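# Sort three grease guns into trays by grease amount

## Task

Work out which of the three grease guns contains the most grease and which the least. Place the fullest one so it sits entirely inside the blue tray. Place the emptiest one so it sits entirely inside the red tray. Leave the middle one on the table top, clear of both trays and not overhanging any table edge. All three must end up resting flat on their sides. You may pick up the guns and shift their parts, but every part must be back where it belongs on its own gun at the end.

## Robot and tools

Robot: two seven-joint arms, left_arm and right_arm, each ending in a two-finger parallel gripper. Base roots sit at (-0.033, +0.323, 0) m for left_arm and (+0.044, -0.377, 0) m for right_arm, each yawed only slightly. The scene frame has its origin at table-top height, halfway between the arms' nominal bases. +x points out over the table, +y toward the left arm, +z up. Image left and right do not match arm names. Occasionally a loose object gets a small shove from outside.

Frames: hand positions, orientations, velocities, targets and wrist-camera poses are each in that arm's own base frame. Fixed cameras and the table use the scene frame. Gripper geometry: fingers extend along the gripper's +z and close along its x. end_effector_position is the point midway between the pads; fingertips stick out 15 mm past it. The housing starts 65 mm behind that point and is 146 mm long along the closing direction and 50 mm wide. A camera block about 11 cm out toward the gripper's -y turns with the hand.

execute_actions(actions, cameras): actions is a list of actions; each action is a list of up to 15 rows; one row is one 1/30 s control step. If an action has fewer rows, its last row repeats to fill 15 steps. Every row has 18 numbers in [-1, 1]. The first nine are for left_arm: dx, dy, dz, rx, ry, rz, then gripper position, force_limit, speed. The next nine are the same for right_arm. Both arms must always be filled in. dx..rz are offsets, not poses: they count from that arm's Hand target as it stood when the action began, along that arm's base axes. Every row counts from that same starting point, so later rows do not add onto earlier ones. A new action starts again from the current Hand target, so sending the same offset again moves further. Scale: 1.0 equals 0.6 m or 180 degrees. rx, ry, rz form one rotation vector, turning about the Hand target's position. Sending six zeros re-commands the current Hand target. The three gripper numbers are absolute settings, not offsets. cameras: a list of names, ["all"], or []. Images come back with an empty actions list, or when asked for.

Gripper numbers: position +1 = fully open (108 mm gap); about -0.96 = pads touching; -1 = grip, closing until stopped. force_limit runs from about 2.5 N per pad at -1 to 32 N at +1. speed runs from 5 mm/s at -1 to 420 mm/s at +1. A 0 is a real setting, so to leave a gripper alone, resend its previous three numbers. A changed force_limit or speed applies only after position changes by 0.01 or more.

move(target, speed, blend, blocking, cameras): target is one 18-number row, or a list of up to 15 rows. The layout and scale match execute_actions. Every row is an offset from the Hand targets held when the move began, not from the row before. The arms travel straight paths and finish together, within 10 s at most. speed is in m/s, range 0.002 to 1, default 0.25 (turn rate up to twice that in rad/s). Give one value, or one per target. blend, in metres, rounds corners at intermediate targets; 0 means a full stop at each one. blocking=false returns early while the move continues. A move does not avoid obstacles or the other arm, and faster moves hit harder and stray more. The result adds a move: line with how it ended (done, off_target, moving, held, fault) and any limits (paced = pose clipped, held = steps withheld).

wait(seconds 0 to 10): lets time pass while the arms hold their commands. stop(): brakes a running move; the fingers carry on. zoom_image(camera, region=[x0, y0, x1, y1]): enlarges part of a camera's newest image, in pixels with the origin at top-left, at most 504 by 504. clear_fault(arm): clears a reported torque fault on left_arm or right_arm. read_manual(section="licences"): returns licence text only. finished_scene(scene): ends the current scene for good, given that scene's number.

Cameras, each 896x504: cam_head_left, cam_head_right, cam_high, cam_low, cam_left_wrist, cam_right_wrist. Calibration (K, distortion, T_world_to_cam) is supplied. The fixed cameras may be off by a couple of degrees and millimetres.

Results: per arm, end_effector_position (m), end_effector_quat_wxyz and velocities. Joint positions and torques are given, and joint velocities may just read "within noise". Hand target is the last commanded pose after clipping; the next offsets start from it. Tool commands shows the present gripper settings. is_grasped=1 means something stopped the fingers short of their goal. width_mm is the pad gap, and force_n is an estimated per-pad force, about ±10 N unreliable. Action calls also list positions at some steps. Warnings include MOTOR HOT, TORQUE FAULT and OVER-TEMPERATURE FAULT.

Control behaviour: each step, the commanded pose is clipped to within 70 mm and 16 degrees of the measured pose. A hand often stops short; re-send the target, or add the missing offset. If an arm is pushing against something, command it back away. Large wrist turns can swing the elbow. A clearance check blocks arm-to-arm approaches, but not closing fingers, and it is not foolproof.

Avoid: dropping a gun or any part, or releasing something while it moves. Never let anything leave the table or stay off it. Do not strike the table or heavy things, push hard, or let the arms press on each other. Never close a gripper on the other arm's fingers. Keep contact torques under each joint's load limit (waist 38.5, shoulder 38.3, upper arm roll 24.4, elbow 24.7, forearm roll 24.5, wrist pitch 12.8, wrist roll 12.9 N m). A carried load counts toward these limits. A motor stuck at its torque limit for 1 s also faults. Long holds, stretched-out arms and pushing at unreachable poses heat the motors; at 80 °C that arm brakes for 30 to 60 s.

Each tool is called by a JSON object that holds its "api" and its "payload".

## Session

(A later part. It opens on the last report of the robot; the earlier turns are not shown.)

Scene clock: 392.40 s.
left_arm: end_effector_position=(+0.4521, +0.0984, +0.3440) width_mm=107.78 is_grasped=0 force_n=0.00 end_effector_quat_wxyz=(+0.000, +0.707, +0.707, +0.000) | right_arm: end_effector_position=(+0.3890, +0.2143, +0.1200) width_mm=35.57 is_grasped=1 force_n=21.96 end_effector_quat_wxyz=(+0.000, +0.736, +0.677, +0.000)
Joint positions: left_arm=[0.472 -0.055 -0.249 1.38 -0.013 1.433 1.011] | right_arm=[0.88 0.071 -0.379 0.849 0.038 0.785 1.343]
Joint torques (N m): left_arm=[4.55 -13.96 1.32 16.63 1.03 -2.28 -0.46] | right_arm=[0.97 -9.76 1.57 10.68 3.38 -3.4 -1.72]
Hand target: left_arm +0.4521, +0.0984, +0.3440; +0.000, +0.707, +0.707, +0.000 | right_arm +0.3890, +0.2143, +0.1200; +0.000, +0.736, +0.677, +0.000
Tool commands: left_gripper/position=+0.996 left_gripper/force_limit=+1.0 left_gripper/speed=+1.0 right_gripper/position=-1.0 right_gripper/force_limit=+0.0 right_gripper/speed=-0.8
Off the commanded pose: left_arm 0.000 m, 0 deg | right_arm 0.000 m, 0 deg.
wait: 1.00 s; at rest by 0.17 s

{"api": "move", "payload": {"target": [[0,0,0,0,0,0,0.996,1,1,0,0,-0.15,0,0,0,-1,0,-0.8],[0,0,0,0,0,0,0.996,1,1,0,0,-0.16,0,0,0,-1,0,-0.8],[0,0,0,0,0,0,0.996,1,1,0,0,-0.16,0,0,0,0.1,0,-0.7],[0,0,0,0,0,0,0.996,1,1,0,0,0.05,0,0,0,0.1,0,-0.7],[0,0,0,0,0,0,0.996,1,1,0.19,0,0.05,0,0,0,0.1,0,-0.7]], "speed": [0.12,0.03,0.05,0.12,0.2], "cameras": ["cam_right_wrist", "cam_low", "cam_high"]}}

{"api": "zoom_image", "payload": {"camera": "cam_right_wrist", "region": [300, 100, 580, 330]}}

Scene clock: 446.03 s.
left_arm: end_effector_position=(+0.4521, +0.0984, +0.3440) width_mm=107.78 is_grasped=0 force_n=0.00 end_effector_quat_wxyz=(+0.000, +0.707, +0.707, +0.000) | right_arm: end_effector_position=(+0.5030, +0.2143, +0.1500) width_mm=58.49 is_grasped=0 force_n=0.00 end_effector_quat_wxyz=(+0.000, +0.736, +0.677, +0.000)
Joint positions: left_arm=[0.472 -0.055 -0.249 1.38 -0.013 1.433 1.011] | right_arm=[0.773 0.356 -0.415 1.303 0.171 0.983 1.154]
Joint torques (N m): left_arm=[4.31 -14.29 0.91 16.38 0.92 -2.52 -0.56] | right_arm=[-4.61 -12.85 -0.23 18.57 3.2 -0.05 -1.67]
Hand target: left_arm +0.4521, +0.0984, +0.3440; +0.000, +0.707, +0.707, +0.000 | right_arm +0.5030, +0.2143, +0.1500; +0.000, +0.736, +0.677, +0.000
Off the commanded pose: left_arm 0.000 m, 0 deg | right_arm 0.000 m, 0 deg.
move: done
camera_calibration:
cam_right_wrist: T_world_to_cam=[[0.0744845, 0.997198, 0.00688306, -0.259855], [0.927388, -0.0718043, 0.367145, -0.478326], [0.36661, -0.0209633, -0.930138, 0.0764284], [0, 0, 0, 1]] pos_world=[0.43493, 0.226383, 0.248492]
Images, in order (width x height): cam_high 896x504, cam_low 896x504, cam_right_wrist 896x504.

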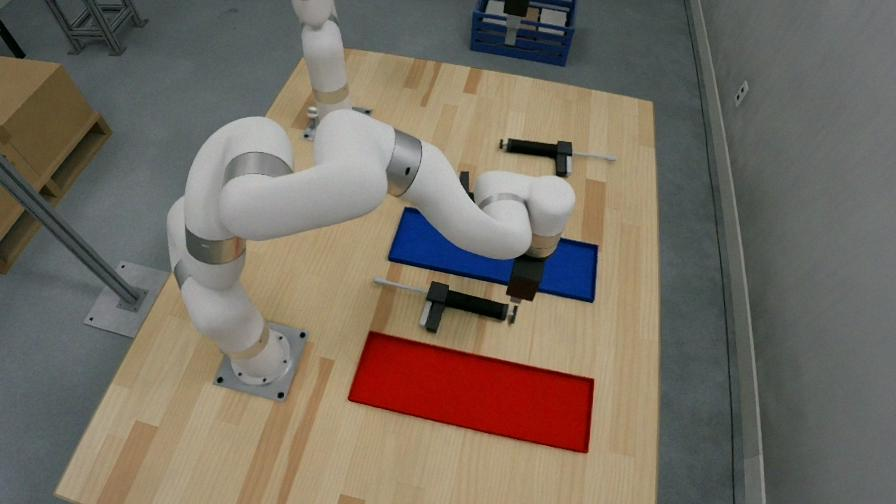

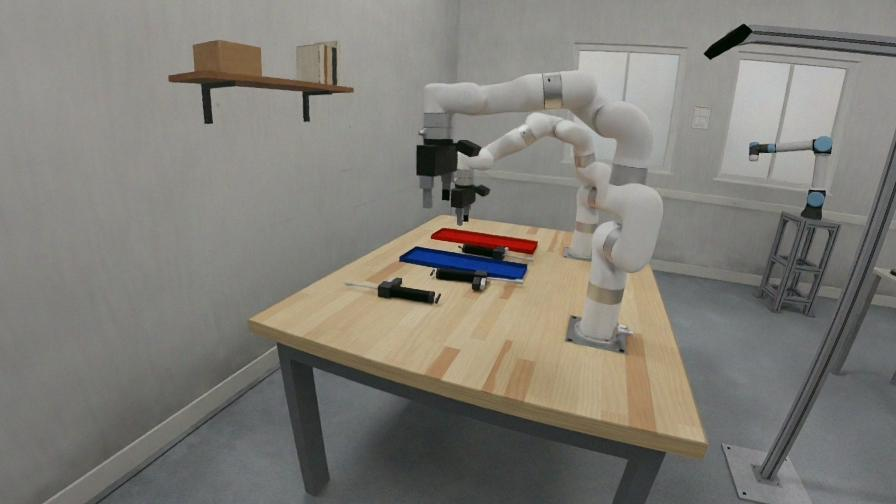

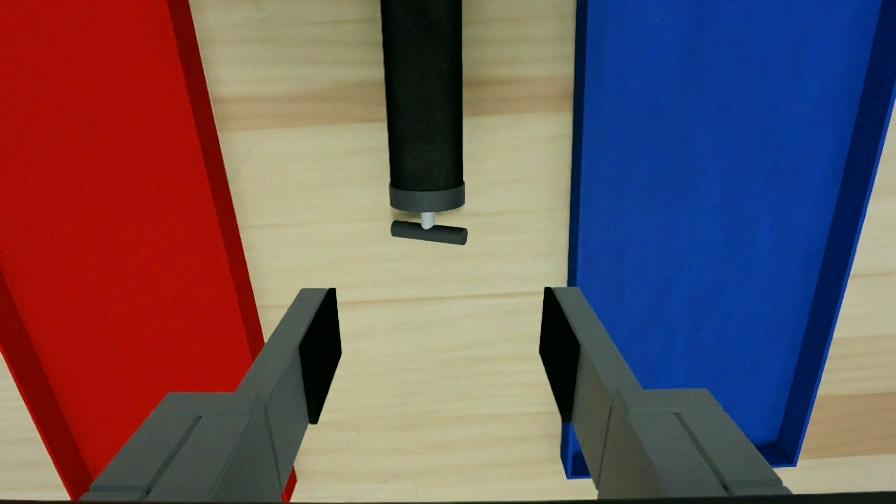

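Scaled by 1.800 from the camera's 896x504 image, which has a finer 1280x720 frame.

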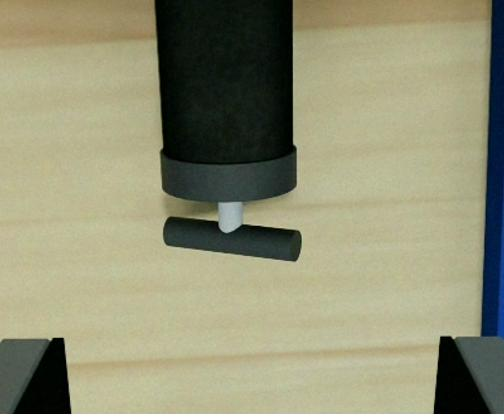

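{"api": "move", "payload": {"target": [[0,0,0,0,0,0,0.996,1,1,0.029,-0.0152,-0.1167,0.0665,-0.0056,0,0.1,0,-0.7],[0,0,0,0,0,0,0.996,1,1,0.029,-0.0152,-0.2028,0.0665,-0.0056,0,0.1,0,-0.7]], "speed": [0.15,0.06], "cameras": ["cam_right_wrist", "cam_low", "cam_high"]}}

{"api": "zoom_image", "payload": {"camera": "cam_low", "region": [400, 190, 540, 290]}}

{"api": "zoom_image", "payload": {"camera": "cam_high", "region": [440, 250, 580, 350]}}

Scene clock: 499.83 s.
left_arm: end_effector_position=(+0.4521, +0.0984, +0.3440) width_mm=107.78 is_grasped=0 force_n=0.00 end_effector_quat_wxyz=(+0.000, +0.707, +0.707, +0.000) | right_arm: end_effector_position=(+0.5205, +0.2052, +0.0285) width_mm=58.49 is_grasped=0 force_n=-0.55 end_effector_quat_wxyz=(-0.071, +0.732, +0.674, +0.077)
Joint positions: left_arm=[0.472 -0.055 -0.249 1.38 -0.013 1.433 1.011] | right_arm=[0.586 0.557 -0.277 1.21 0.567 0.659 0.772]
Joint torques (N m): left_arm=[3.96 -14.32 1.1 16.38 0.79 -2.31 -0.41] | right_arm=[-4.59 -8.1 0.63 12.41 3.78 -3.13 -2.15]
Hand target: left_arm +0.4521, +0.0984, +0.3440; +0.000, +0.707, +0.707, +0.000 | right_arm +0.5204, +0.2051, +0.0283; -0.071, +0.732, +0.674, +0.077
Off the commanded pose: left_arm 0.000 m, 0 deg | right_arm 0.000 m, 0 deg.
move: done
camera_calibration:
cam_right_wrist: T_world_to_cam=[[0.0725771, 0.973899, 0.215067, -0.251413], [0.920842, -0.148266, 0.360649, -0.431344], [0.383123, 0.171868, -0.907567, -0.0919499], [0, 0, 0, 1]] pos_world=[0.450674, 0.1967, 0.126184]
Images, in order (width x height): cam_high 896x504, cam_low 896x504, cam_right_wrist 896x504.

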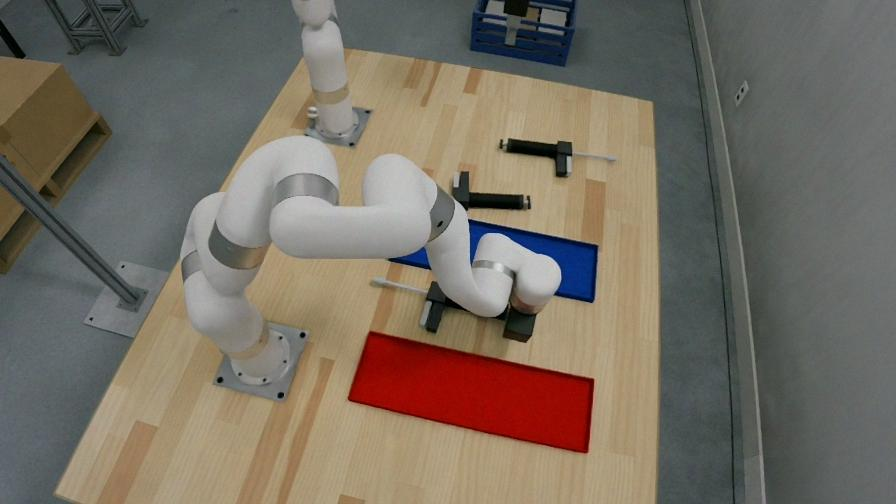

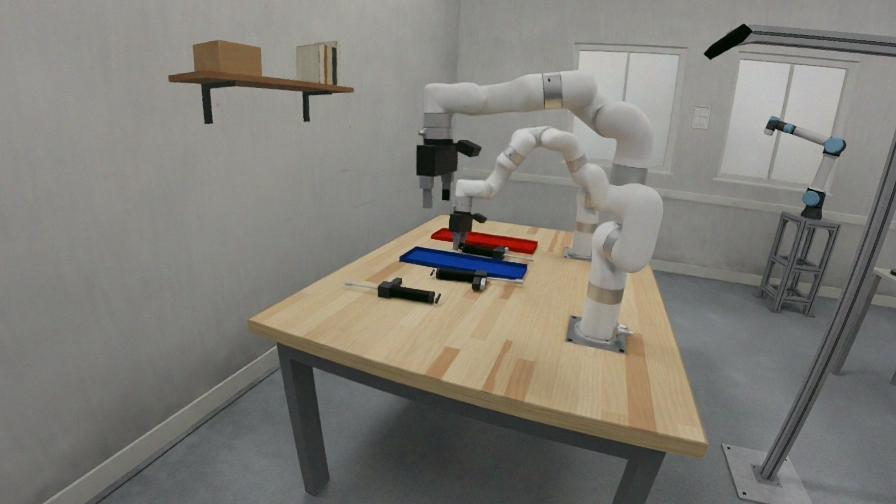

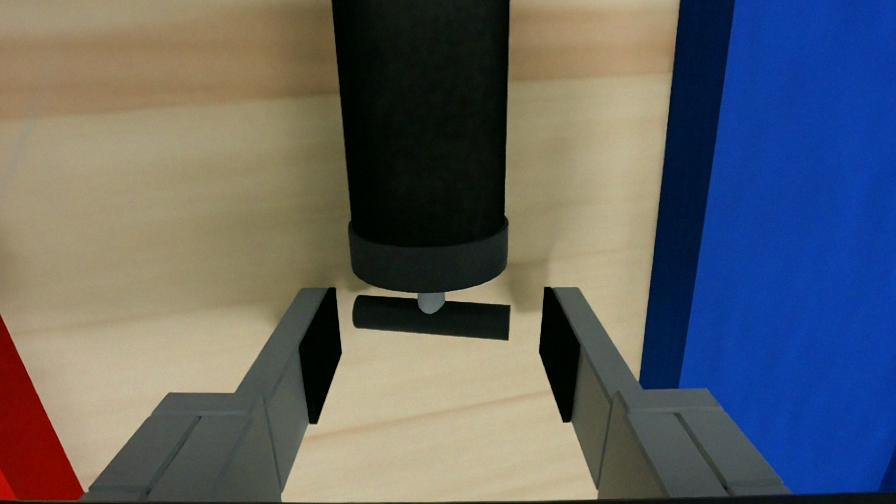

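Scaled by 3.600 from the camera's 896x504 image, which has a finer 1280x720 frame.

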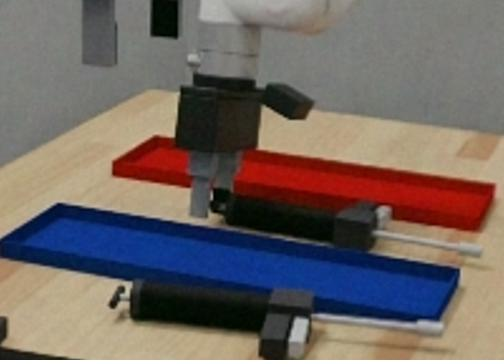

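Scaled by 3.600 from the camera's 896x504 image, which has a finer 1280x720 frame.

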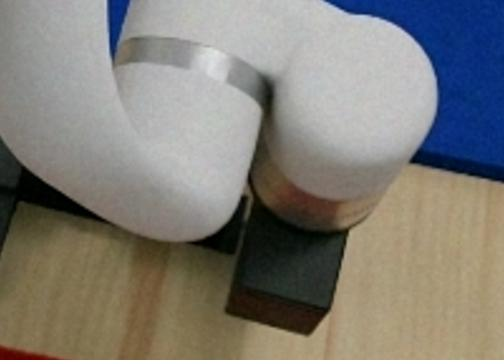

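{"api": "move", "payload": {"target": [[0,0,0,0,0,0,0.996,1,1,0,-0.004,0,0,0,0,0.1,0,-0.7],[0,0,0,0,0,0,0.996,1,1,0,-0.004,0,0,0,0,-1,0,-0.85]], "speed": 0.06, "cameras": ["cam_right_wrist"]}}

Scene clock: 511.37 s.
left_arm: end_effector_position=(+0.4521, +0.0984, +0.3440) width_mm=107.78 is_grasped=0 force_n=0.00 end_effector_quat_wxyz=(+0.000, +0.707, +0.707, +0.000) | right_arm: end_effector_position=(+0.5203, +0.2027, +0.0282) width_mm=39.41 is_grasped=1 force_n=20.26 end_effector_quat_wxyz=(-0.071, +0.732, +0.674, +0.077)
Joint positions: left_arm=[0.472 -0.055 -0.249 1.38 -0.013 1.433 1.011] | right_arm=[0.582 0.555 -0.278 1.207 0.568 0.659 0.767]
Joint torques (N m): left_arm=[3.59 -14.46 0.57 16.24 0.87 -2.23 -0.43] | right_arm=[3.29 -26.33 -0.93 15.81 -2 -0.01 -0.84]
Hand target: left_arm +0.4521, +0.0984, +0.3440; +0.000, +0.707, +0.707, +0.000 | right_arm +0.5204, +0.2027, +0.0283; -0.071, +0.732, +0.674, +0.077
Off the commanded pose: left_arm 0.000 m, 0 deg | right_arm 0.000 m, 0 deg.
move: done
camera_calibration:
cam_right_wrist: T_world_to_cam=[[0.0726548, 0.973948, 0.214815, -0.249037], [0.921001, -0.148169, 0.360282, -0.431579], [0.382725, 0.171669, -0.907773, -0.0914375], [0, 0, 0, 1]] pos_world=[0.450574, 0.1943, 0.125983]
Images, in order (width x height): cam_right_wrist 896x504.

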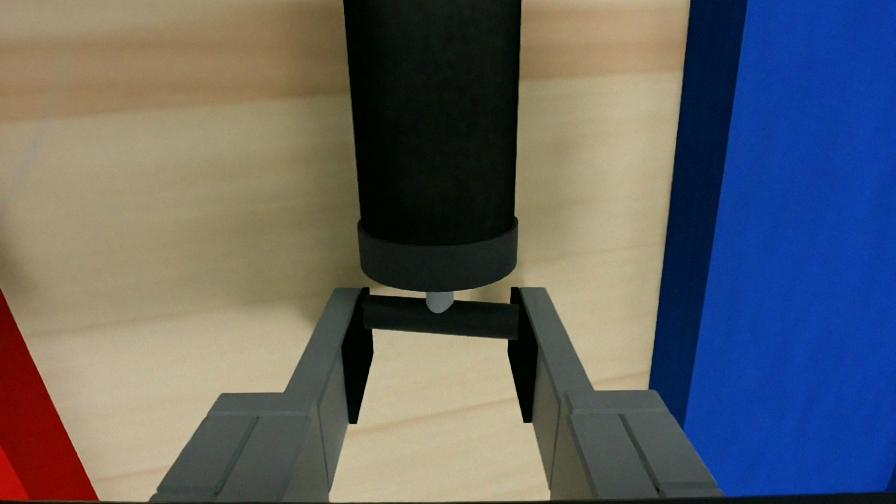

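{"api": "move", "payload": {"target": [0,0,0,0,0,0,0.996,1,1,0.0498,-0.0082,0,0,0,0,-1,0,-0.85], "speed": 0.03, "cameras": ["cam_right_wrist","cam_high"]}}

Scene clock: 517.00 s.
left_arm: end_effector_position=(+0.4521, +0.0984, +0.3440) width_mm=107.78 is_grasped=0 force_n=0.00 end_effector_quat_wxyz=(+0.000, +0.707, +0.707, +0.000) | right_arm: end_effector_position=(+0.5503, +0.1978, +0.0283) width_mm=39.41 is_grasped=1 force_n=20.22 end_effector_quat_wxyz=(-0.071, +0.732, +0.674, +0.077)
Joint positions: left_arm=[0.472 -0.055 -0.249 1.38 -0.013 1.433 1.011] | right_arm=[0.544 0.628 -0.281 1.331 0.56 0.717 0.764]
Joint torques (N m): left_arm=[3.57 -14.26 0.55 16.07 0.98 -2.27 -0.38] | right_arm=[-6.07 -14.99 -6.26 16.14 -3.14 -0.39 -1.71]
Hand target: left_arm +0.4521, +0.0984, +0.3440; +0.000, +0.707, +0.707, +0.000 | right_arm +0.5503, +0.1978, +0.0283; -0.071, +0.732, +0.674, +0.077
Off the commanded pose: left_arm 0.000 m, 0 deg | right_arm 0.000 m, 0 deg.
move: done
camera_calibration:
cam_right_wrist: T_world_to_cam=[[0.0725794, 0.973935, 0.214904, -0.246417], [0.920939, -0.148164, 0.360444, -0.459926], [0.38289, 0.171753, -0.907688, -0.102183], [0, 0, 0, 1]] pos_world=[0.480574, 0.1894, 0.125983]
Images, in order (width x height): cam_high 896x504, cam_right_wrist 896x504.

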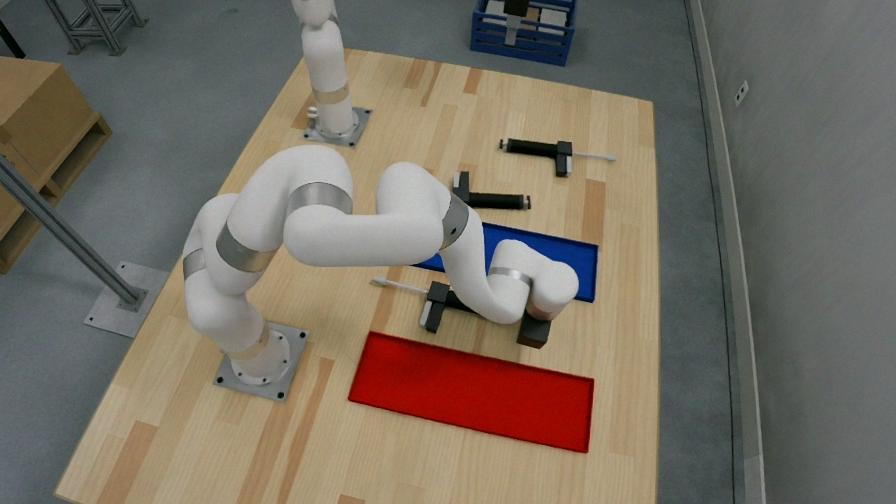

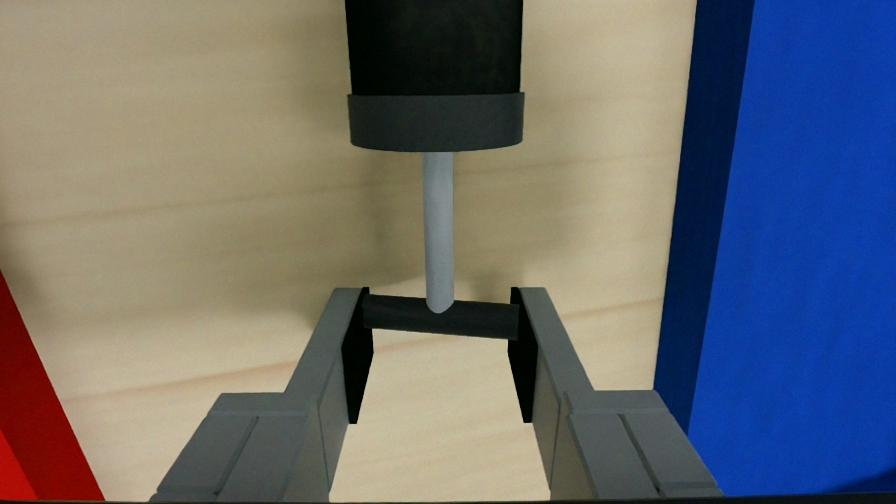

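{"api": "move", "payload": {"target": [0,0,0,0,0,0,0.996,1,1,0.083,-0.0058,0,0,0,0,-1,0,-0.85], "speed": 0.04, "cameras": ["cam_right_wrist","cam_high"]}}

Scene clock: 526.37 s.
left_arm: end_effector_position=(+0.4521, +0.0984, +0.3440) width_mm=107.78 is_grasped=0 force_n=0.00 end_effector_quat_wxyz=(+0.000, +0.707, +0.707, +0.000) | right_arm: end_effector_position=(+0.6000, +0.1944, +0.0283) width_mm=39.41 is_grasped=1 force_n=19.68 end_effector_quat_wxyz=(-0.071, +0.732, +0.674, +0.077)
Joint positions: left_arm=[0.472 -0.055 -0.249 1.38 -0.013 1.433 1.011] | right_arm=[0.484 0.765 -0.282 1.57 0.544 0.824 0.779]
Joint torques (N m): left_arm=[3.66 -14.58 0.34 16.2 0.93 -2.34 -0.57] | right_arm=[-7.03 -15.41 -6.07 17.01 -2.63 -1.07 1.45]
Hand target: left_arm +0.4521, +0.0984, +0.3440; +0.000, +0.707, +0.707, +0.000 | right_arm +0.6001, +0.1943, +0.0283; -0.071, +0.732, +0.674, +0.077
Off the commanded pose: left_arm 0.000 m, 0 deg | right_arm 0.000 m, 0 deg.
move: done
camera_calibration:
cam_right_wrist: T_world_to_cam=[[0.0725126, 0.973947, 0.21487, -0.246675], [0.920979, -0.148075, 0.360376, -0.50623], [0.382804, 0.171759, -0.907722, -0.120581], [0, 0, 0, 1]] pos_world=[0.530273, 0.186, 0.125983]
Images, in order (width x height): cam_high 896x504, cam_right_wrist 896x504.

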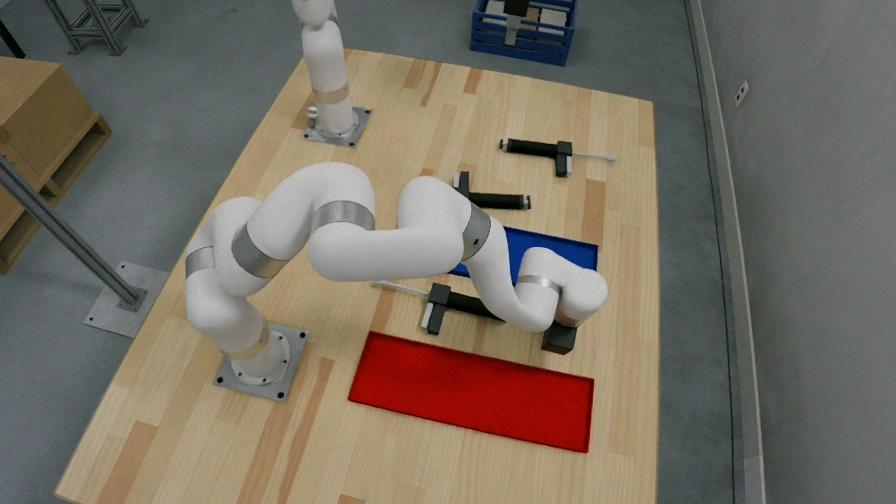

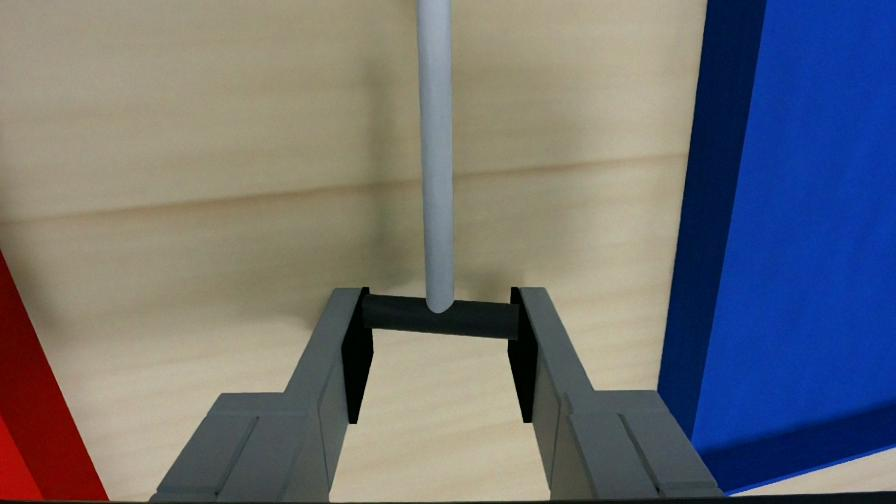

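{"api": "move", "payload": {"target": [0,0,0,0,0,0,0.996,1,1,0.0665,-0.005,0,0,0,0,-1,0,-0.85], "speed": 0.04, "cameras": ["cam_right_wrist","cam_high"]}}

Scene clock: 531.73 s.
left_arm: end_effector_position=(+0.4521, +0.0984, +0.3440) width_mm=107.78 is_grasped=0 force_n=0.00 end_effector_quat_wxyz=(+0.000, +0.707, +0.707, +0.000) | right_arm: end_effector_position=(+0.6400, +0.1913, +0.0283) width_mm=39.41 is_grasped=1 force_n=18.93 end_effector_quat_wxyz=(-0.071, +0.732, +0.674, +0.077)
Joint positions: left_arm=[0.472 -0.055 -0.249 1.38 -0.013 1.433 1.011] | right_arm=[0.43 0.893 -0.28 1.798 0.53 0.923 0.803]
Joint torques (N m): left_arm=[3.7 -14.53 0.36 16.17 1.07 -2.26 -0.49] | right_arm=[-7.61 -13.56 -1.42 14.85 -3.01 -1.21 1.49]
Hand target: left_arm +0.4521, +0.0984, +0.3440; +0.000, +0.707, +0.707, +0.000 | right_arm +0.6400, +0.1913, +0.0283; -0.071, +0.732, +0.674, +0.077
Off the commanded pose: left_arm 0.000 m, 0 deg | right_arm 0.000 m, 0 deg.
move: done
camera_calibration:
cam_right_wrist: T_world_to_cam=[[0.0725794, 0.973935, 0.214904, -0.246597], [0.920939, -0.148164, 0.360444, -0.543498], [0.38289, 0.171753, -0.907688, -0.135412], [0, 0, 0, 1]] pos_world=[0.570274, 0.1829, 0.125983]
Images, in order (width x height): cam_high 896x504, cam_right_wrist 896x504.

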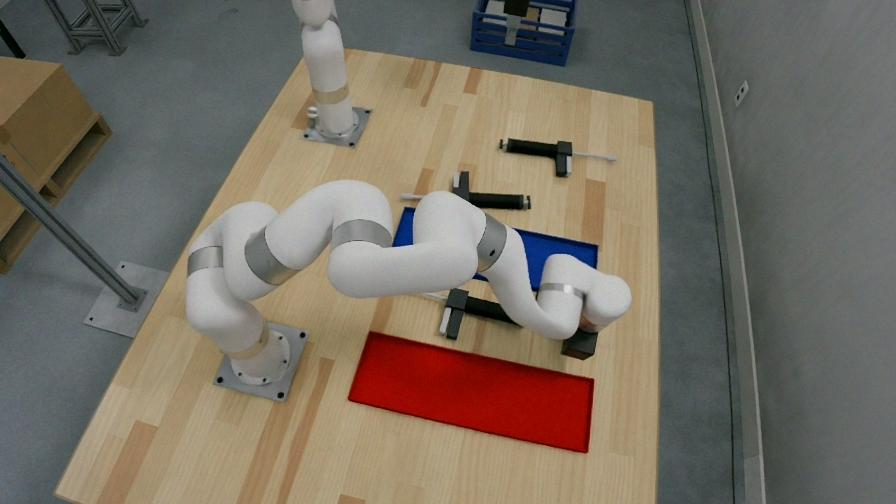

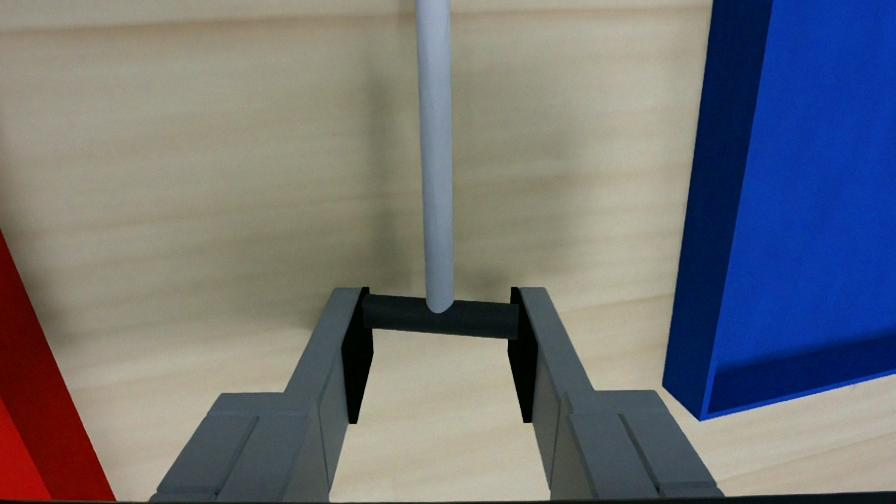

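{"api": "move", "payload": {"target": [0,0,0,0,0,0,0.996,1,1,-0.13,0.0108,0,0,0,0,-1,0,-0.85], "speed": 0.05, "cameras": ["cam_right_wrist","cam_high"]}}

Scene clock: 550.33 s.
left_arm: end_effector_position=(+0.4521, +0.0984, +0.3440) width_mm=107.78 is_grasped=0 force_n=0.00 end_effector_quat_wxyz=(+0.000, +0.707, +0.707, +0.000) | right_arm: end_effector_position=(+0.5620, +0.1978, +0.0283) width_mm=39.41 is_grasped=1 force_n=20.53 end_effector_quat_wxyz=(-0.071, +0.732, +0.674, +0.077)
Joint positions: left_arm=[0.472 -0.055 -0.249 1.38 -0.013 1.433 1.011] | right_arm=[0.532 0.66 -0.281 1.385 0.556 0.741 0.768]
Joint torques (N m): left_arm=[3.16 -14.9 0.08 16.06 0.83 -2.22 -0.41] | right_arm=[5.42 -31.65 -0.72 5.68 2.43 -1.49 -1.97]
Hand target: left_arm +0.4521, +0.0984, +0.3440; +0.000, +0.707, +0.707, +0.000 | right_arm +0.5620, +0.1978, +0.0283; -0.071, +0.732, +0.674, +0.077
Off the commanded pose: left_arm 0.000 m, 0 deg | right_arm 0.000 m, 0 deg.
move: done
camera_calibration:
cam_right_wrist: T_world_to_cam=[[0.0725701, 0.97395, 0.214836, -0.247277], [0.920851, -0.14817, 0.360665, -0.470721], [0.383102, 0.171658, -0.907616, -0.106669], [0, 0, 0, 1]] pos_world=[0.492274, 0.1894, 0.126082]
Images, in order (width x height): cam_high 896x504, cam_right_wrist 896x504.

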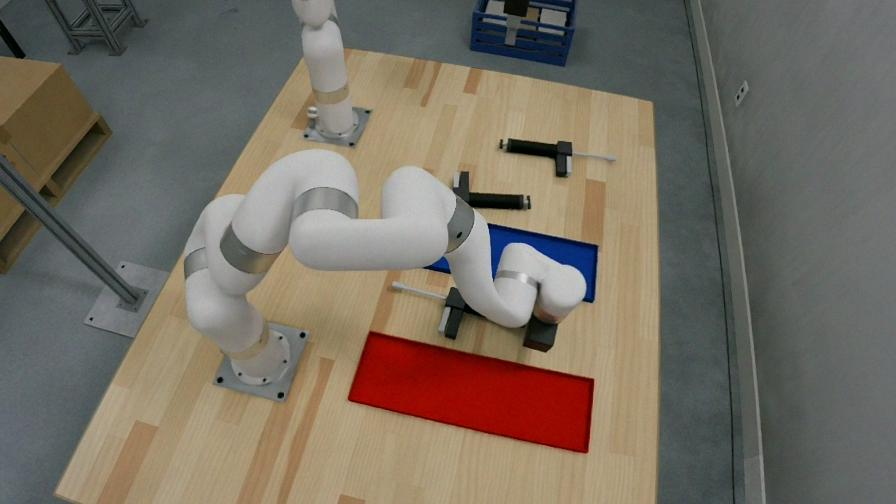

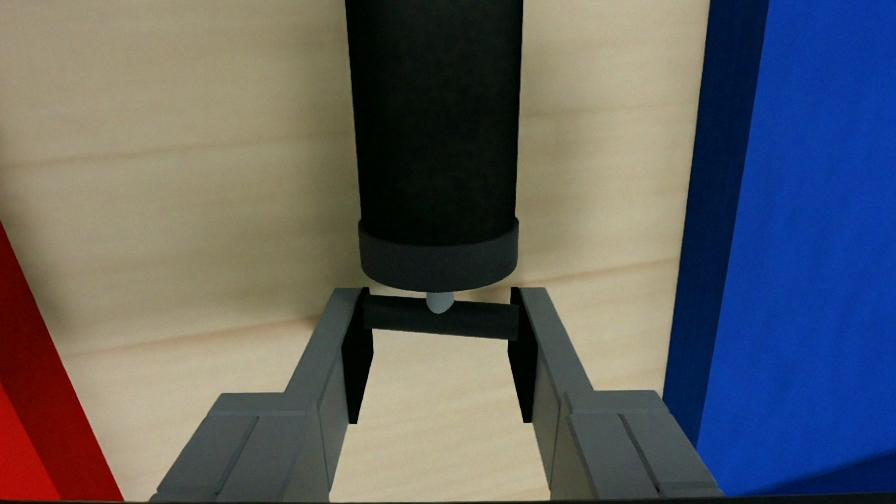

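{"api": "move", "payload": {"target": [[0,0,0,0,0,0,0.1,0,-0.7,0,0,0,0,0,0,0.1,0,-0.7],[0.05,-0.1,0,0,0,0.02,0.1,0,-0.7,0,0,0.2,0,0,0,0.1,0,-0.7],[0.2,-0.4308,-0.3233,0,0,0.0589,0.1,0,-0.7,-0.2367,-0.333,0.45,-0.0665,0.0056,0,0.1,0,-0.7]], "speed": [0.06,0.12,0.2], "blend": [0,0.02,0], "cameras": ["cam_left_wrist","cam_high","cam_right_wrist"]}}

Scene clock: 599.73 s.
left_arm: end_effector_position=(+0.5723, -0.1601, +0.1501) width_mm=58.50 is_grasped=0 force_n=0.00 end_effector_quat_wxyz=(+0.000, +0.639, +0.769, +0.000) end_effector_velocity=(-0.001, +0.000, +0.000) end_effector_angular_velocity=(+0.002, +0.004, +0.000) | right_arm: end_effector_position=(+0.4199, -0.0020, +0.2983) width_mm=58.49 is_grasped=0 force_n=0.00 end_effector_quat_wxyz=(-0.001, +0.736, +0.677, +0.000)
Joint positions: left_arm=[0.075 0.522 -0.432 1.537 0.241 1.068 0.178] | right_arm=[0.538 -0.228 -0.488 1.099 -0.11 1.303 0.958]
Joint velocities: left_arm=[-0.001 -0.001 0 -0.001 0 0.005 -0.001] | right_arm=[within noise]
Joint torques (N m): left_arm=[-3.9 -24.93 -2.75 15.77 2.12 0.18 -1.13] | right_arm=[-0.04 -18.11 3.86 10.94 -2.07 -0.08 -0.76]
Hand target: left_arm +0.5721, -0.1601, +0.1500; +0.000, +0.639, +0.769, +0.000 | right_arm +0.4200, -0.0020, +0.2983; +0.000, +0.736, +0.677, +0.000
Off the commanded pose: left_arm 0.000 m, 0 deg | right_arm 0.000 m, 0 deg.
move: done
camera_calibration:
cam_left_wrist: T_world_to_cam=[[-0.179008, 0.983593, -0.0224007, 0.262812], [0.905425, 0.173605, 0.387384, -0.521778], [0.384917, 0.0490628, -0.921646, 0.043759], [0, 0, 0, 1]] pos_world=[0.502633, -0.170064, 0.248346]
cam_right_wrist: T_world_to_cam=[[0.0747059, 0.997182, 0.00686308, -0.0391692], [0.927371, -0.0720028, 0.367149, -0.471319], [0.366609, -0.0210636, -0.930137, 0.240265], [0, 0, 0, 1]] pos_world=[0.351931, 0.0101834, 0.396792]
Images, in order (width x height): cam_high 896x504, cam_left_wrist 896x504, cam_right_wrist 896x504.

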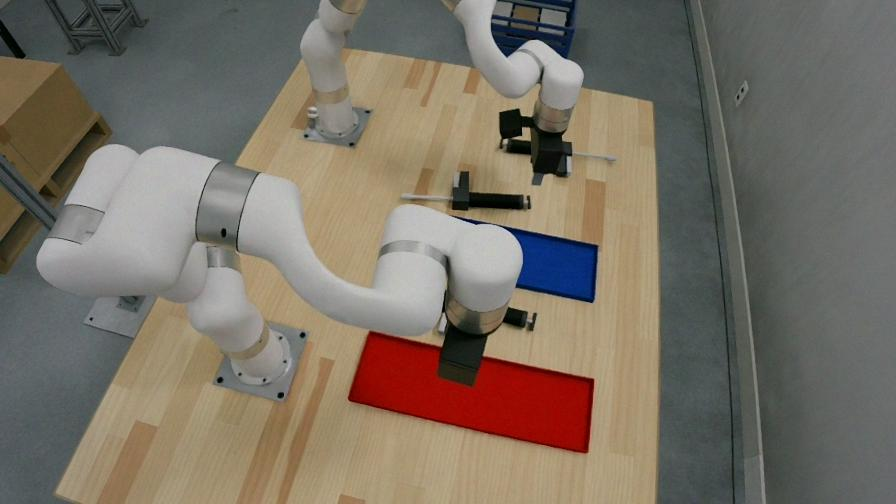

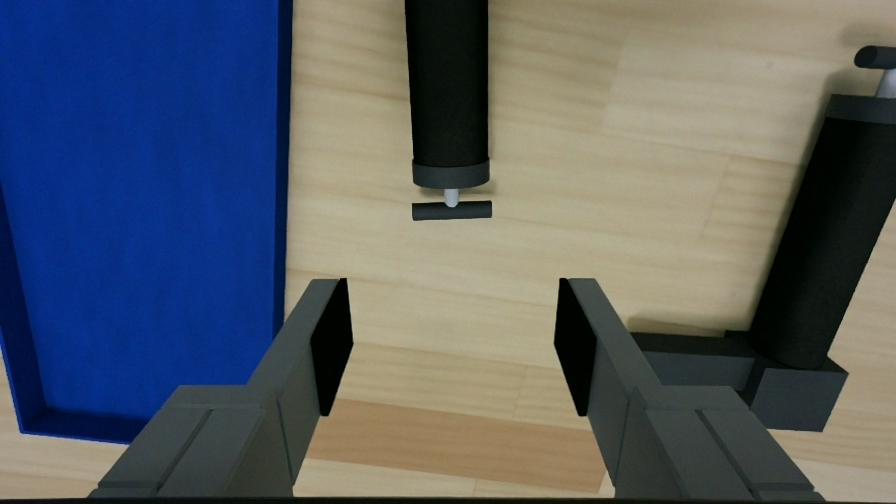

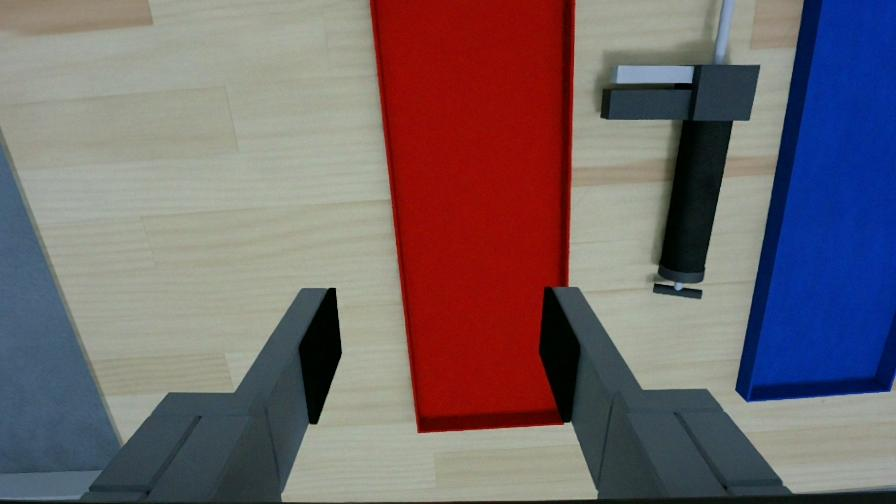

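{"api": "move", "payload": {"target": [[0.0183,0.0034,-0.1417,0,0,0,0.1,0,-0.7,0,0,0,0,0,0,0.1,0,-0.7],[0.0183,0.0034,-0.2083,0,0,0,0.1,0,-0.7,0,0,0,0,0,0,0.1,0,-0.7],[0.0183,0.0034,-0.2083,0,0,0,-1,0,-0.85,0,0,0,0,0,0,0.1,0,-0.7]], "speed": [0.15,0.05,0.05], "cameras": ["cam_left_wrist"]}}

Scene clock: 622.43 s.
left_arm: end_effector_position=(+0.5831, -0.1581, +0.0250) width_mm=39.23 is_grasped=1 force_n=23.12 end_effector_quat_wxyz=(+0.000, +0.639, +0.769, +0.000) | right_arm: end_effector_position=(+0.4200, -0.0020, +0.2983) width_mm=58.49 is_grasped=0 force_n=0.00 end_effector_quat_wxyz=(+0.000, +0.736, +0.677, +0.000)
Joint positions: left_arm=[0.038 0.741 -0.367 1.508 0.335 0.831 0.132] | right_arm=[0.538 -0.228 -0.488 1.099 -0.11 1.303 0.958]
Joint torques (N m): left_arm=[-4.73 -28.17 -3.08 14.49 1.54 -2.65 -1.07] | right_arm=[4.02 -17.75 4.1 17.7 -1.09 -1.23 -0.71]
Hand target: left_arm +0.5831, -0.1581, +0.0250; +0.000, +0.639, +0.769, +0.000 | right_arm +0.4200, -0.0020, +0.2983; +0.000, +0.736, +0.677, +0.000
Off the commanded pose: left_arm 0.000 m, 0 deg | right_arm 0.000 m, 0 deg.
move: done
camera_calibration:
cam_left_wrist: T_world_to_cam=[[-0.178966, 0.983606, -0.0221514, 0.259944], [0.905697, 0.173501, 0.386794, -0.483654], [0.384296, 0.0491603, -0.9219, -0.0753714], [0, 0, 0, 1]] pos_world=[0.51353, -0.168063, 0.123348]
Images, in order (width x height): cam_left_wrist 896x504.

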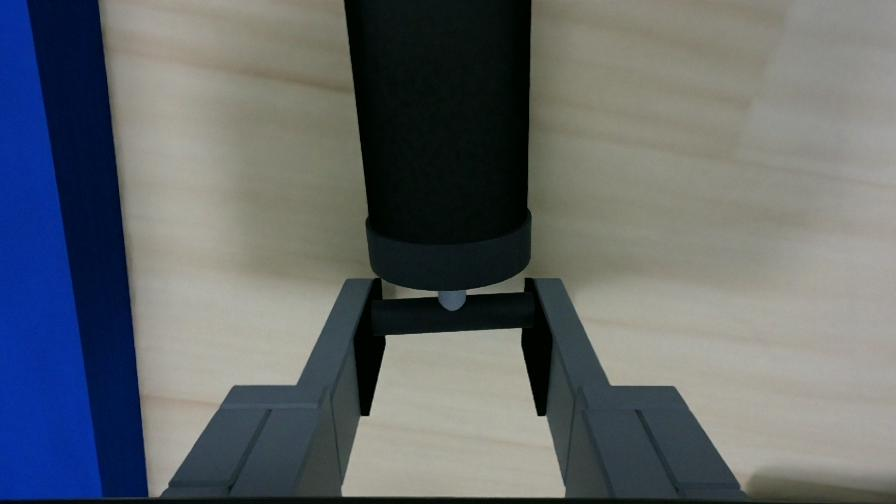

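{"api": "move", "payload": {"target": [0.0976,0.0216,0,0,0,0,-1,0,-0.85,0,0,0,0,0,0,0.1,0,-0.7], "speed": 0.04, "cameras": ["cam_left_wrist", "cam_high"]}}

{"api": "zoom_image", "payload": {"camera": "cam_high", "region": [390, 140, 610, 260]}}

Scene clock: 641.87 s.
left_arm: end_effector_position=(+0.6416, -0.1451, +0.0250) width_mm=39.23 is_grasped=1 force_n=22.85 end_effector_quat_wxyz=(+0.000, +0.639, +0.769, +0.000) | right_arm: end_effector_position=(+0.4200, -0.0020, +0.2983) width_mm=58.49 is_grasped=0 force_n=0.00 end_effector_quat_wxyz=(+0.000, +0.736, +0.677, +0.000)
Joint positions: left_arm=[0.013 0.917 -0.346 1.832 0.332 0.972 0.206] | right_arm=[0.538 -0.228 -0.488 1.099 -0.11 1.303 0.958]
Joint torques (N m): left_arm=[-3.71 -28.44 -1.63 15.7 -1.27 -0.19 0.7] | right_arm=[3.81 -17.58 3.68 17.4 -0.28 -2.09 -0.84]
Hand target: left_arm +0.6417, -0.1451, +0.0250; +0.000, +0.639, +0.769, +0.000 | right_arm +0.4200, -0.0020, +0.2983; +0.000, +0.736, +0.677, +0.000
Off the commanded pose: left_arm 0.000 m, 0 deg | right_arm 0.000 m, 0 deg.
move: done
camera_calibration:
cam_left_wrist: T_world_to_cam=[[-0.178884, 0.983622, -0.0220964, 0.257594], [0.90575, 0.17341, 0.386712, -0.539017], [0.38421, 0.049163, -0.921936, -0.0984759], [0, 0, 0, 1]] pos_world=[0.57213, -0.155063, 0.123348]
Images, in order (width x height): cam_high 896x504, cam_left_wrist 896x504.

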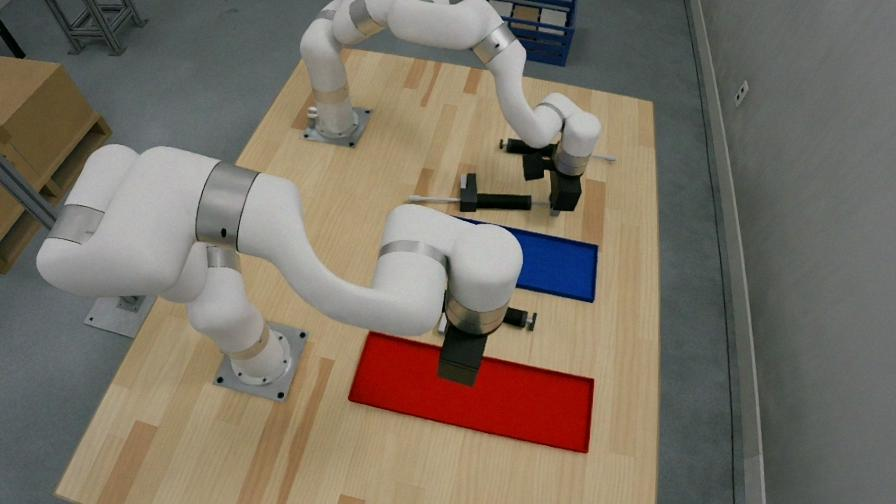

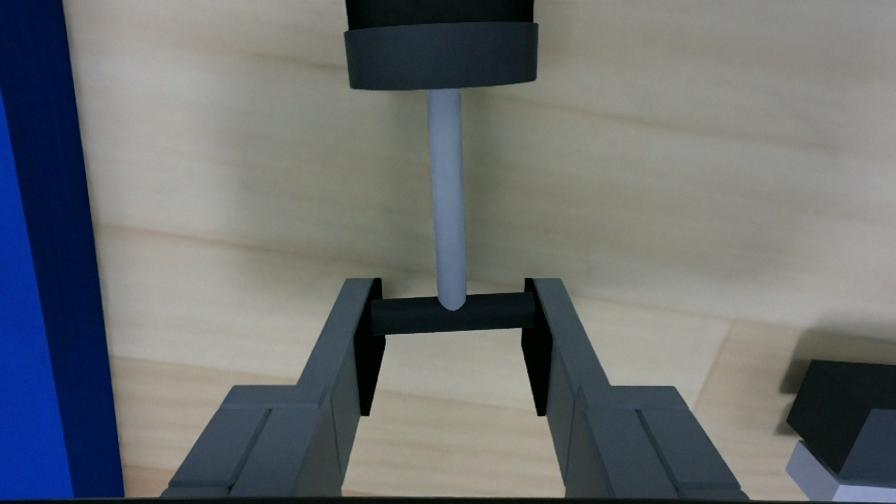

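Scaled by 2.291 from the camera's 896x504 image, which has a finer 1280x720 frame.

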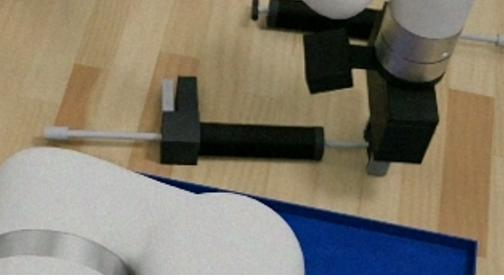

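{"api": "move", "payload": {"target": [[-0.0683,-0.0151,0,0,0,0,-1,0,-0.85,0,0,0,0,0,0,0.1,0,-0.7],[-0.0683,-0.0151,0,0,0,0,0.1,0,-0.7,0,0,0,0,0,0,0.1,0,-0.7],[-0.0683,-0.0151,0.16,0,0,0,0.1,0,-0.7,0,0,0,0,0,0,0.1,0,-0.7],[-0.2762,0.2835,0.2083,0,0,-0.01,0.1,0,-0.7,0,0,0,0,0,0,0.1,0,-0.7]], "speed": [0.04,0.04,0.12,0.2], "blend": [0,0,0.03,0], "cameras": ["cam_left_wrist", "cam_high"]}}

{"api": "zoom_image", "payload": {"camera": "cam_high", "region": [390, 140, 610, 260]}}

Scene clock: 676.03 s.
left_arm: end_effector_position=(+0.4759, +0.0249, +0.1500) width_mm=58.50 is_grasped=0 force_n=0.00 end_effector_quat_wxyz=(+0.000, +0.651, +0.759, +0.000) | right_arm: end_effector_position=(+0.4200, -0.0020, +0.2983) width_mm=58.49 is_grasped=0 force_n=0.00 end_effector_quat_wxyz=(+0.000, +0.736, +0.677, +0.000)
Joint positions: left_arm=[0.417 0.121 -0.374 1.007 0.057 0.895 0.642] | right_arm=[0.538 -0.228 -0.488 1.099 -0.11 1.303 0.958]
Joint torques (N m): left_arm=[3.62 -37.77 0.71 9.22 -2.21 -2.9 0.83] | right_arm=[4.23 -17.57 3.34 17.58 0.68 -2.9 -0.73]
Hand target: left_arm +0.4759, +0.0250, +0.1500; +0.000, +0.651, +0.759, +0.000 | right_arm +0.4200, -0.0020, +0.2983; +0.000, +0.736, +0.677, +0.000
Off the commanded pose: left_arm 0.000 m, 0 deg | right_arm 0.000 m, 0 deg.
move: done
camera_calibration:
cam_left_wrist: T_world_to_cam=[[-0.147808, 0.98877, -0.0220652, 0.0484972], [0.910753, 0.144776, 0.386742, -0.468398], [0.385594, 0.0370678, -0.921924, 0.071729], [0, 0, 0, 1]] pos_world=[0.406105, 0.0172015, 0.248348]
Images, in order (width x height): cam_high 896x504, cam_left_wrist 896x504.

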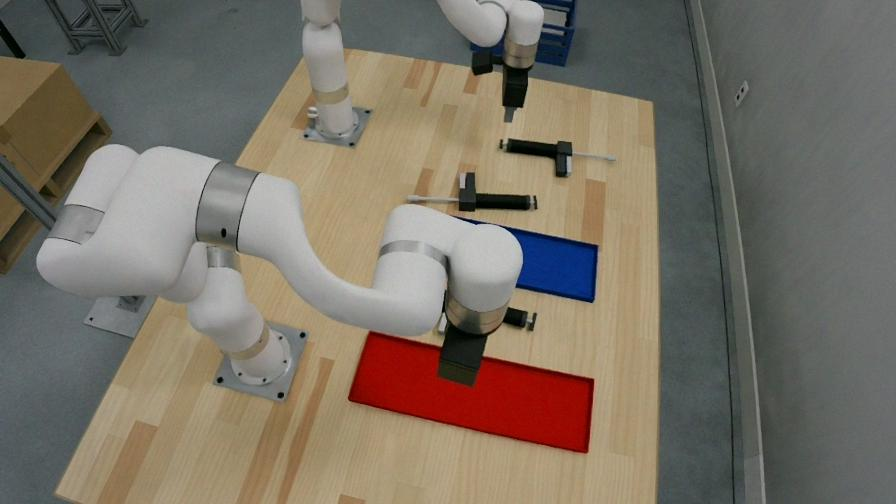

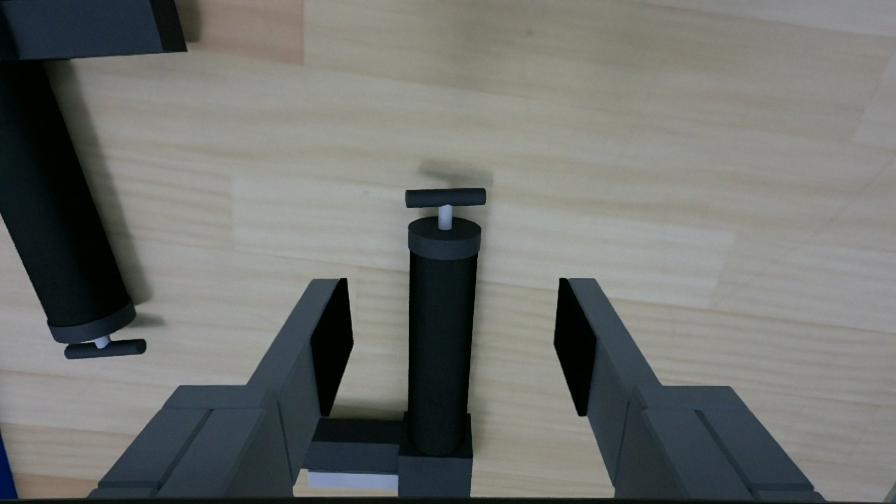

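Scaled by 2.291 from the camera's 896x504 image, which has a finer 1280x720 frame.

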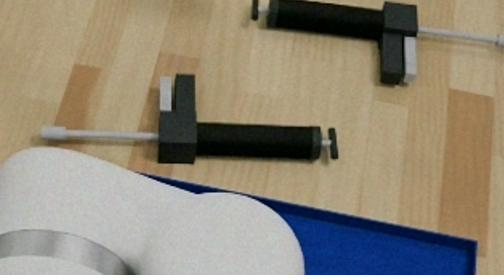

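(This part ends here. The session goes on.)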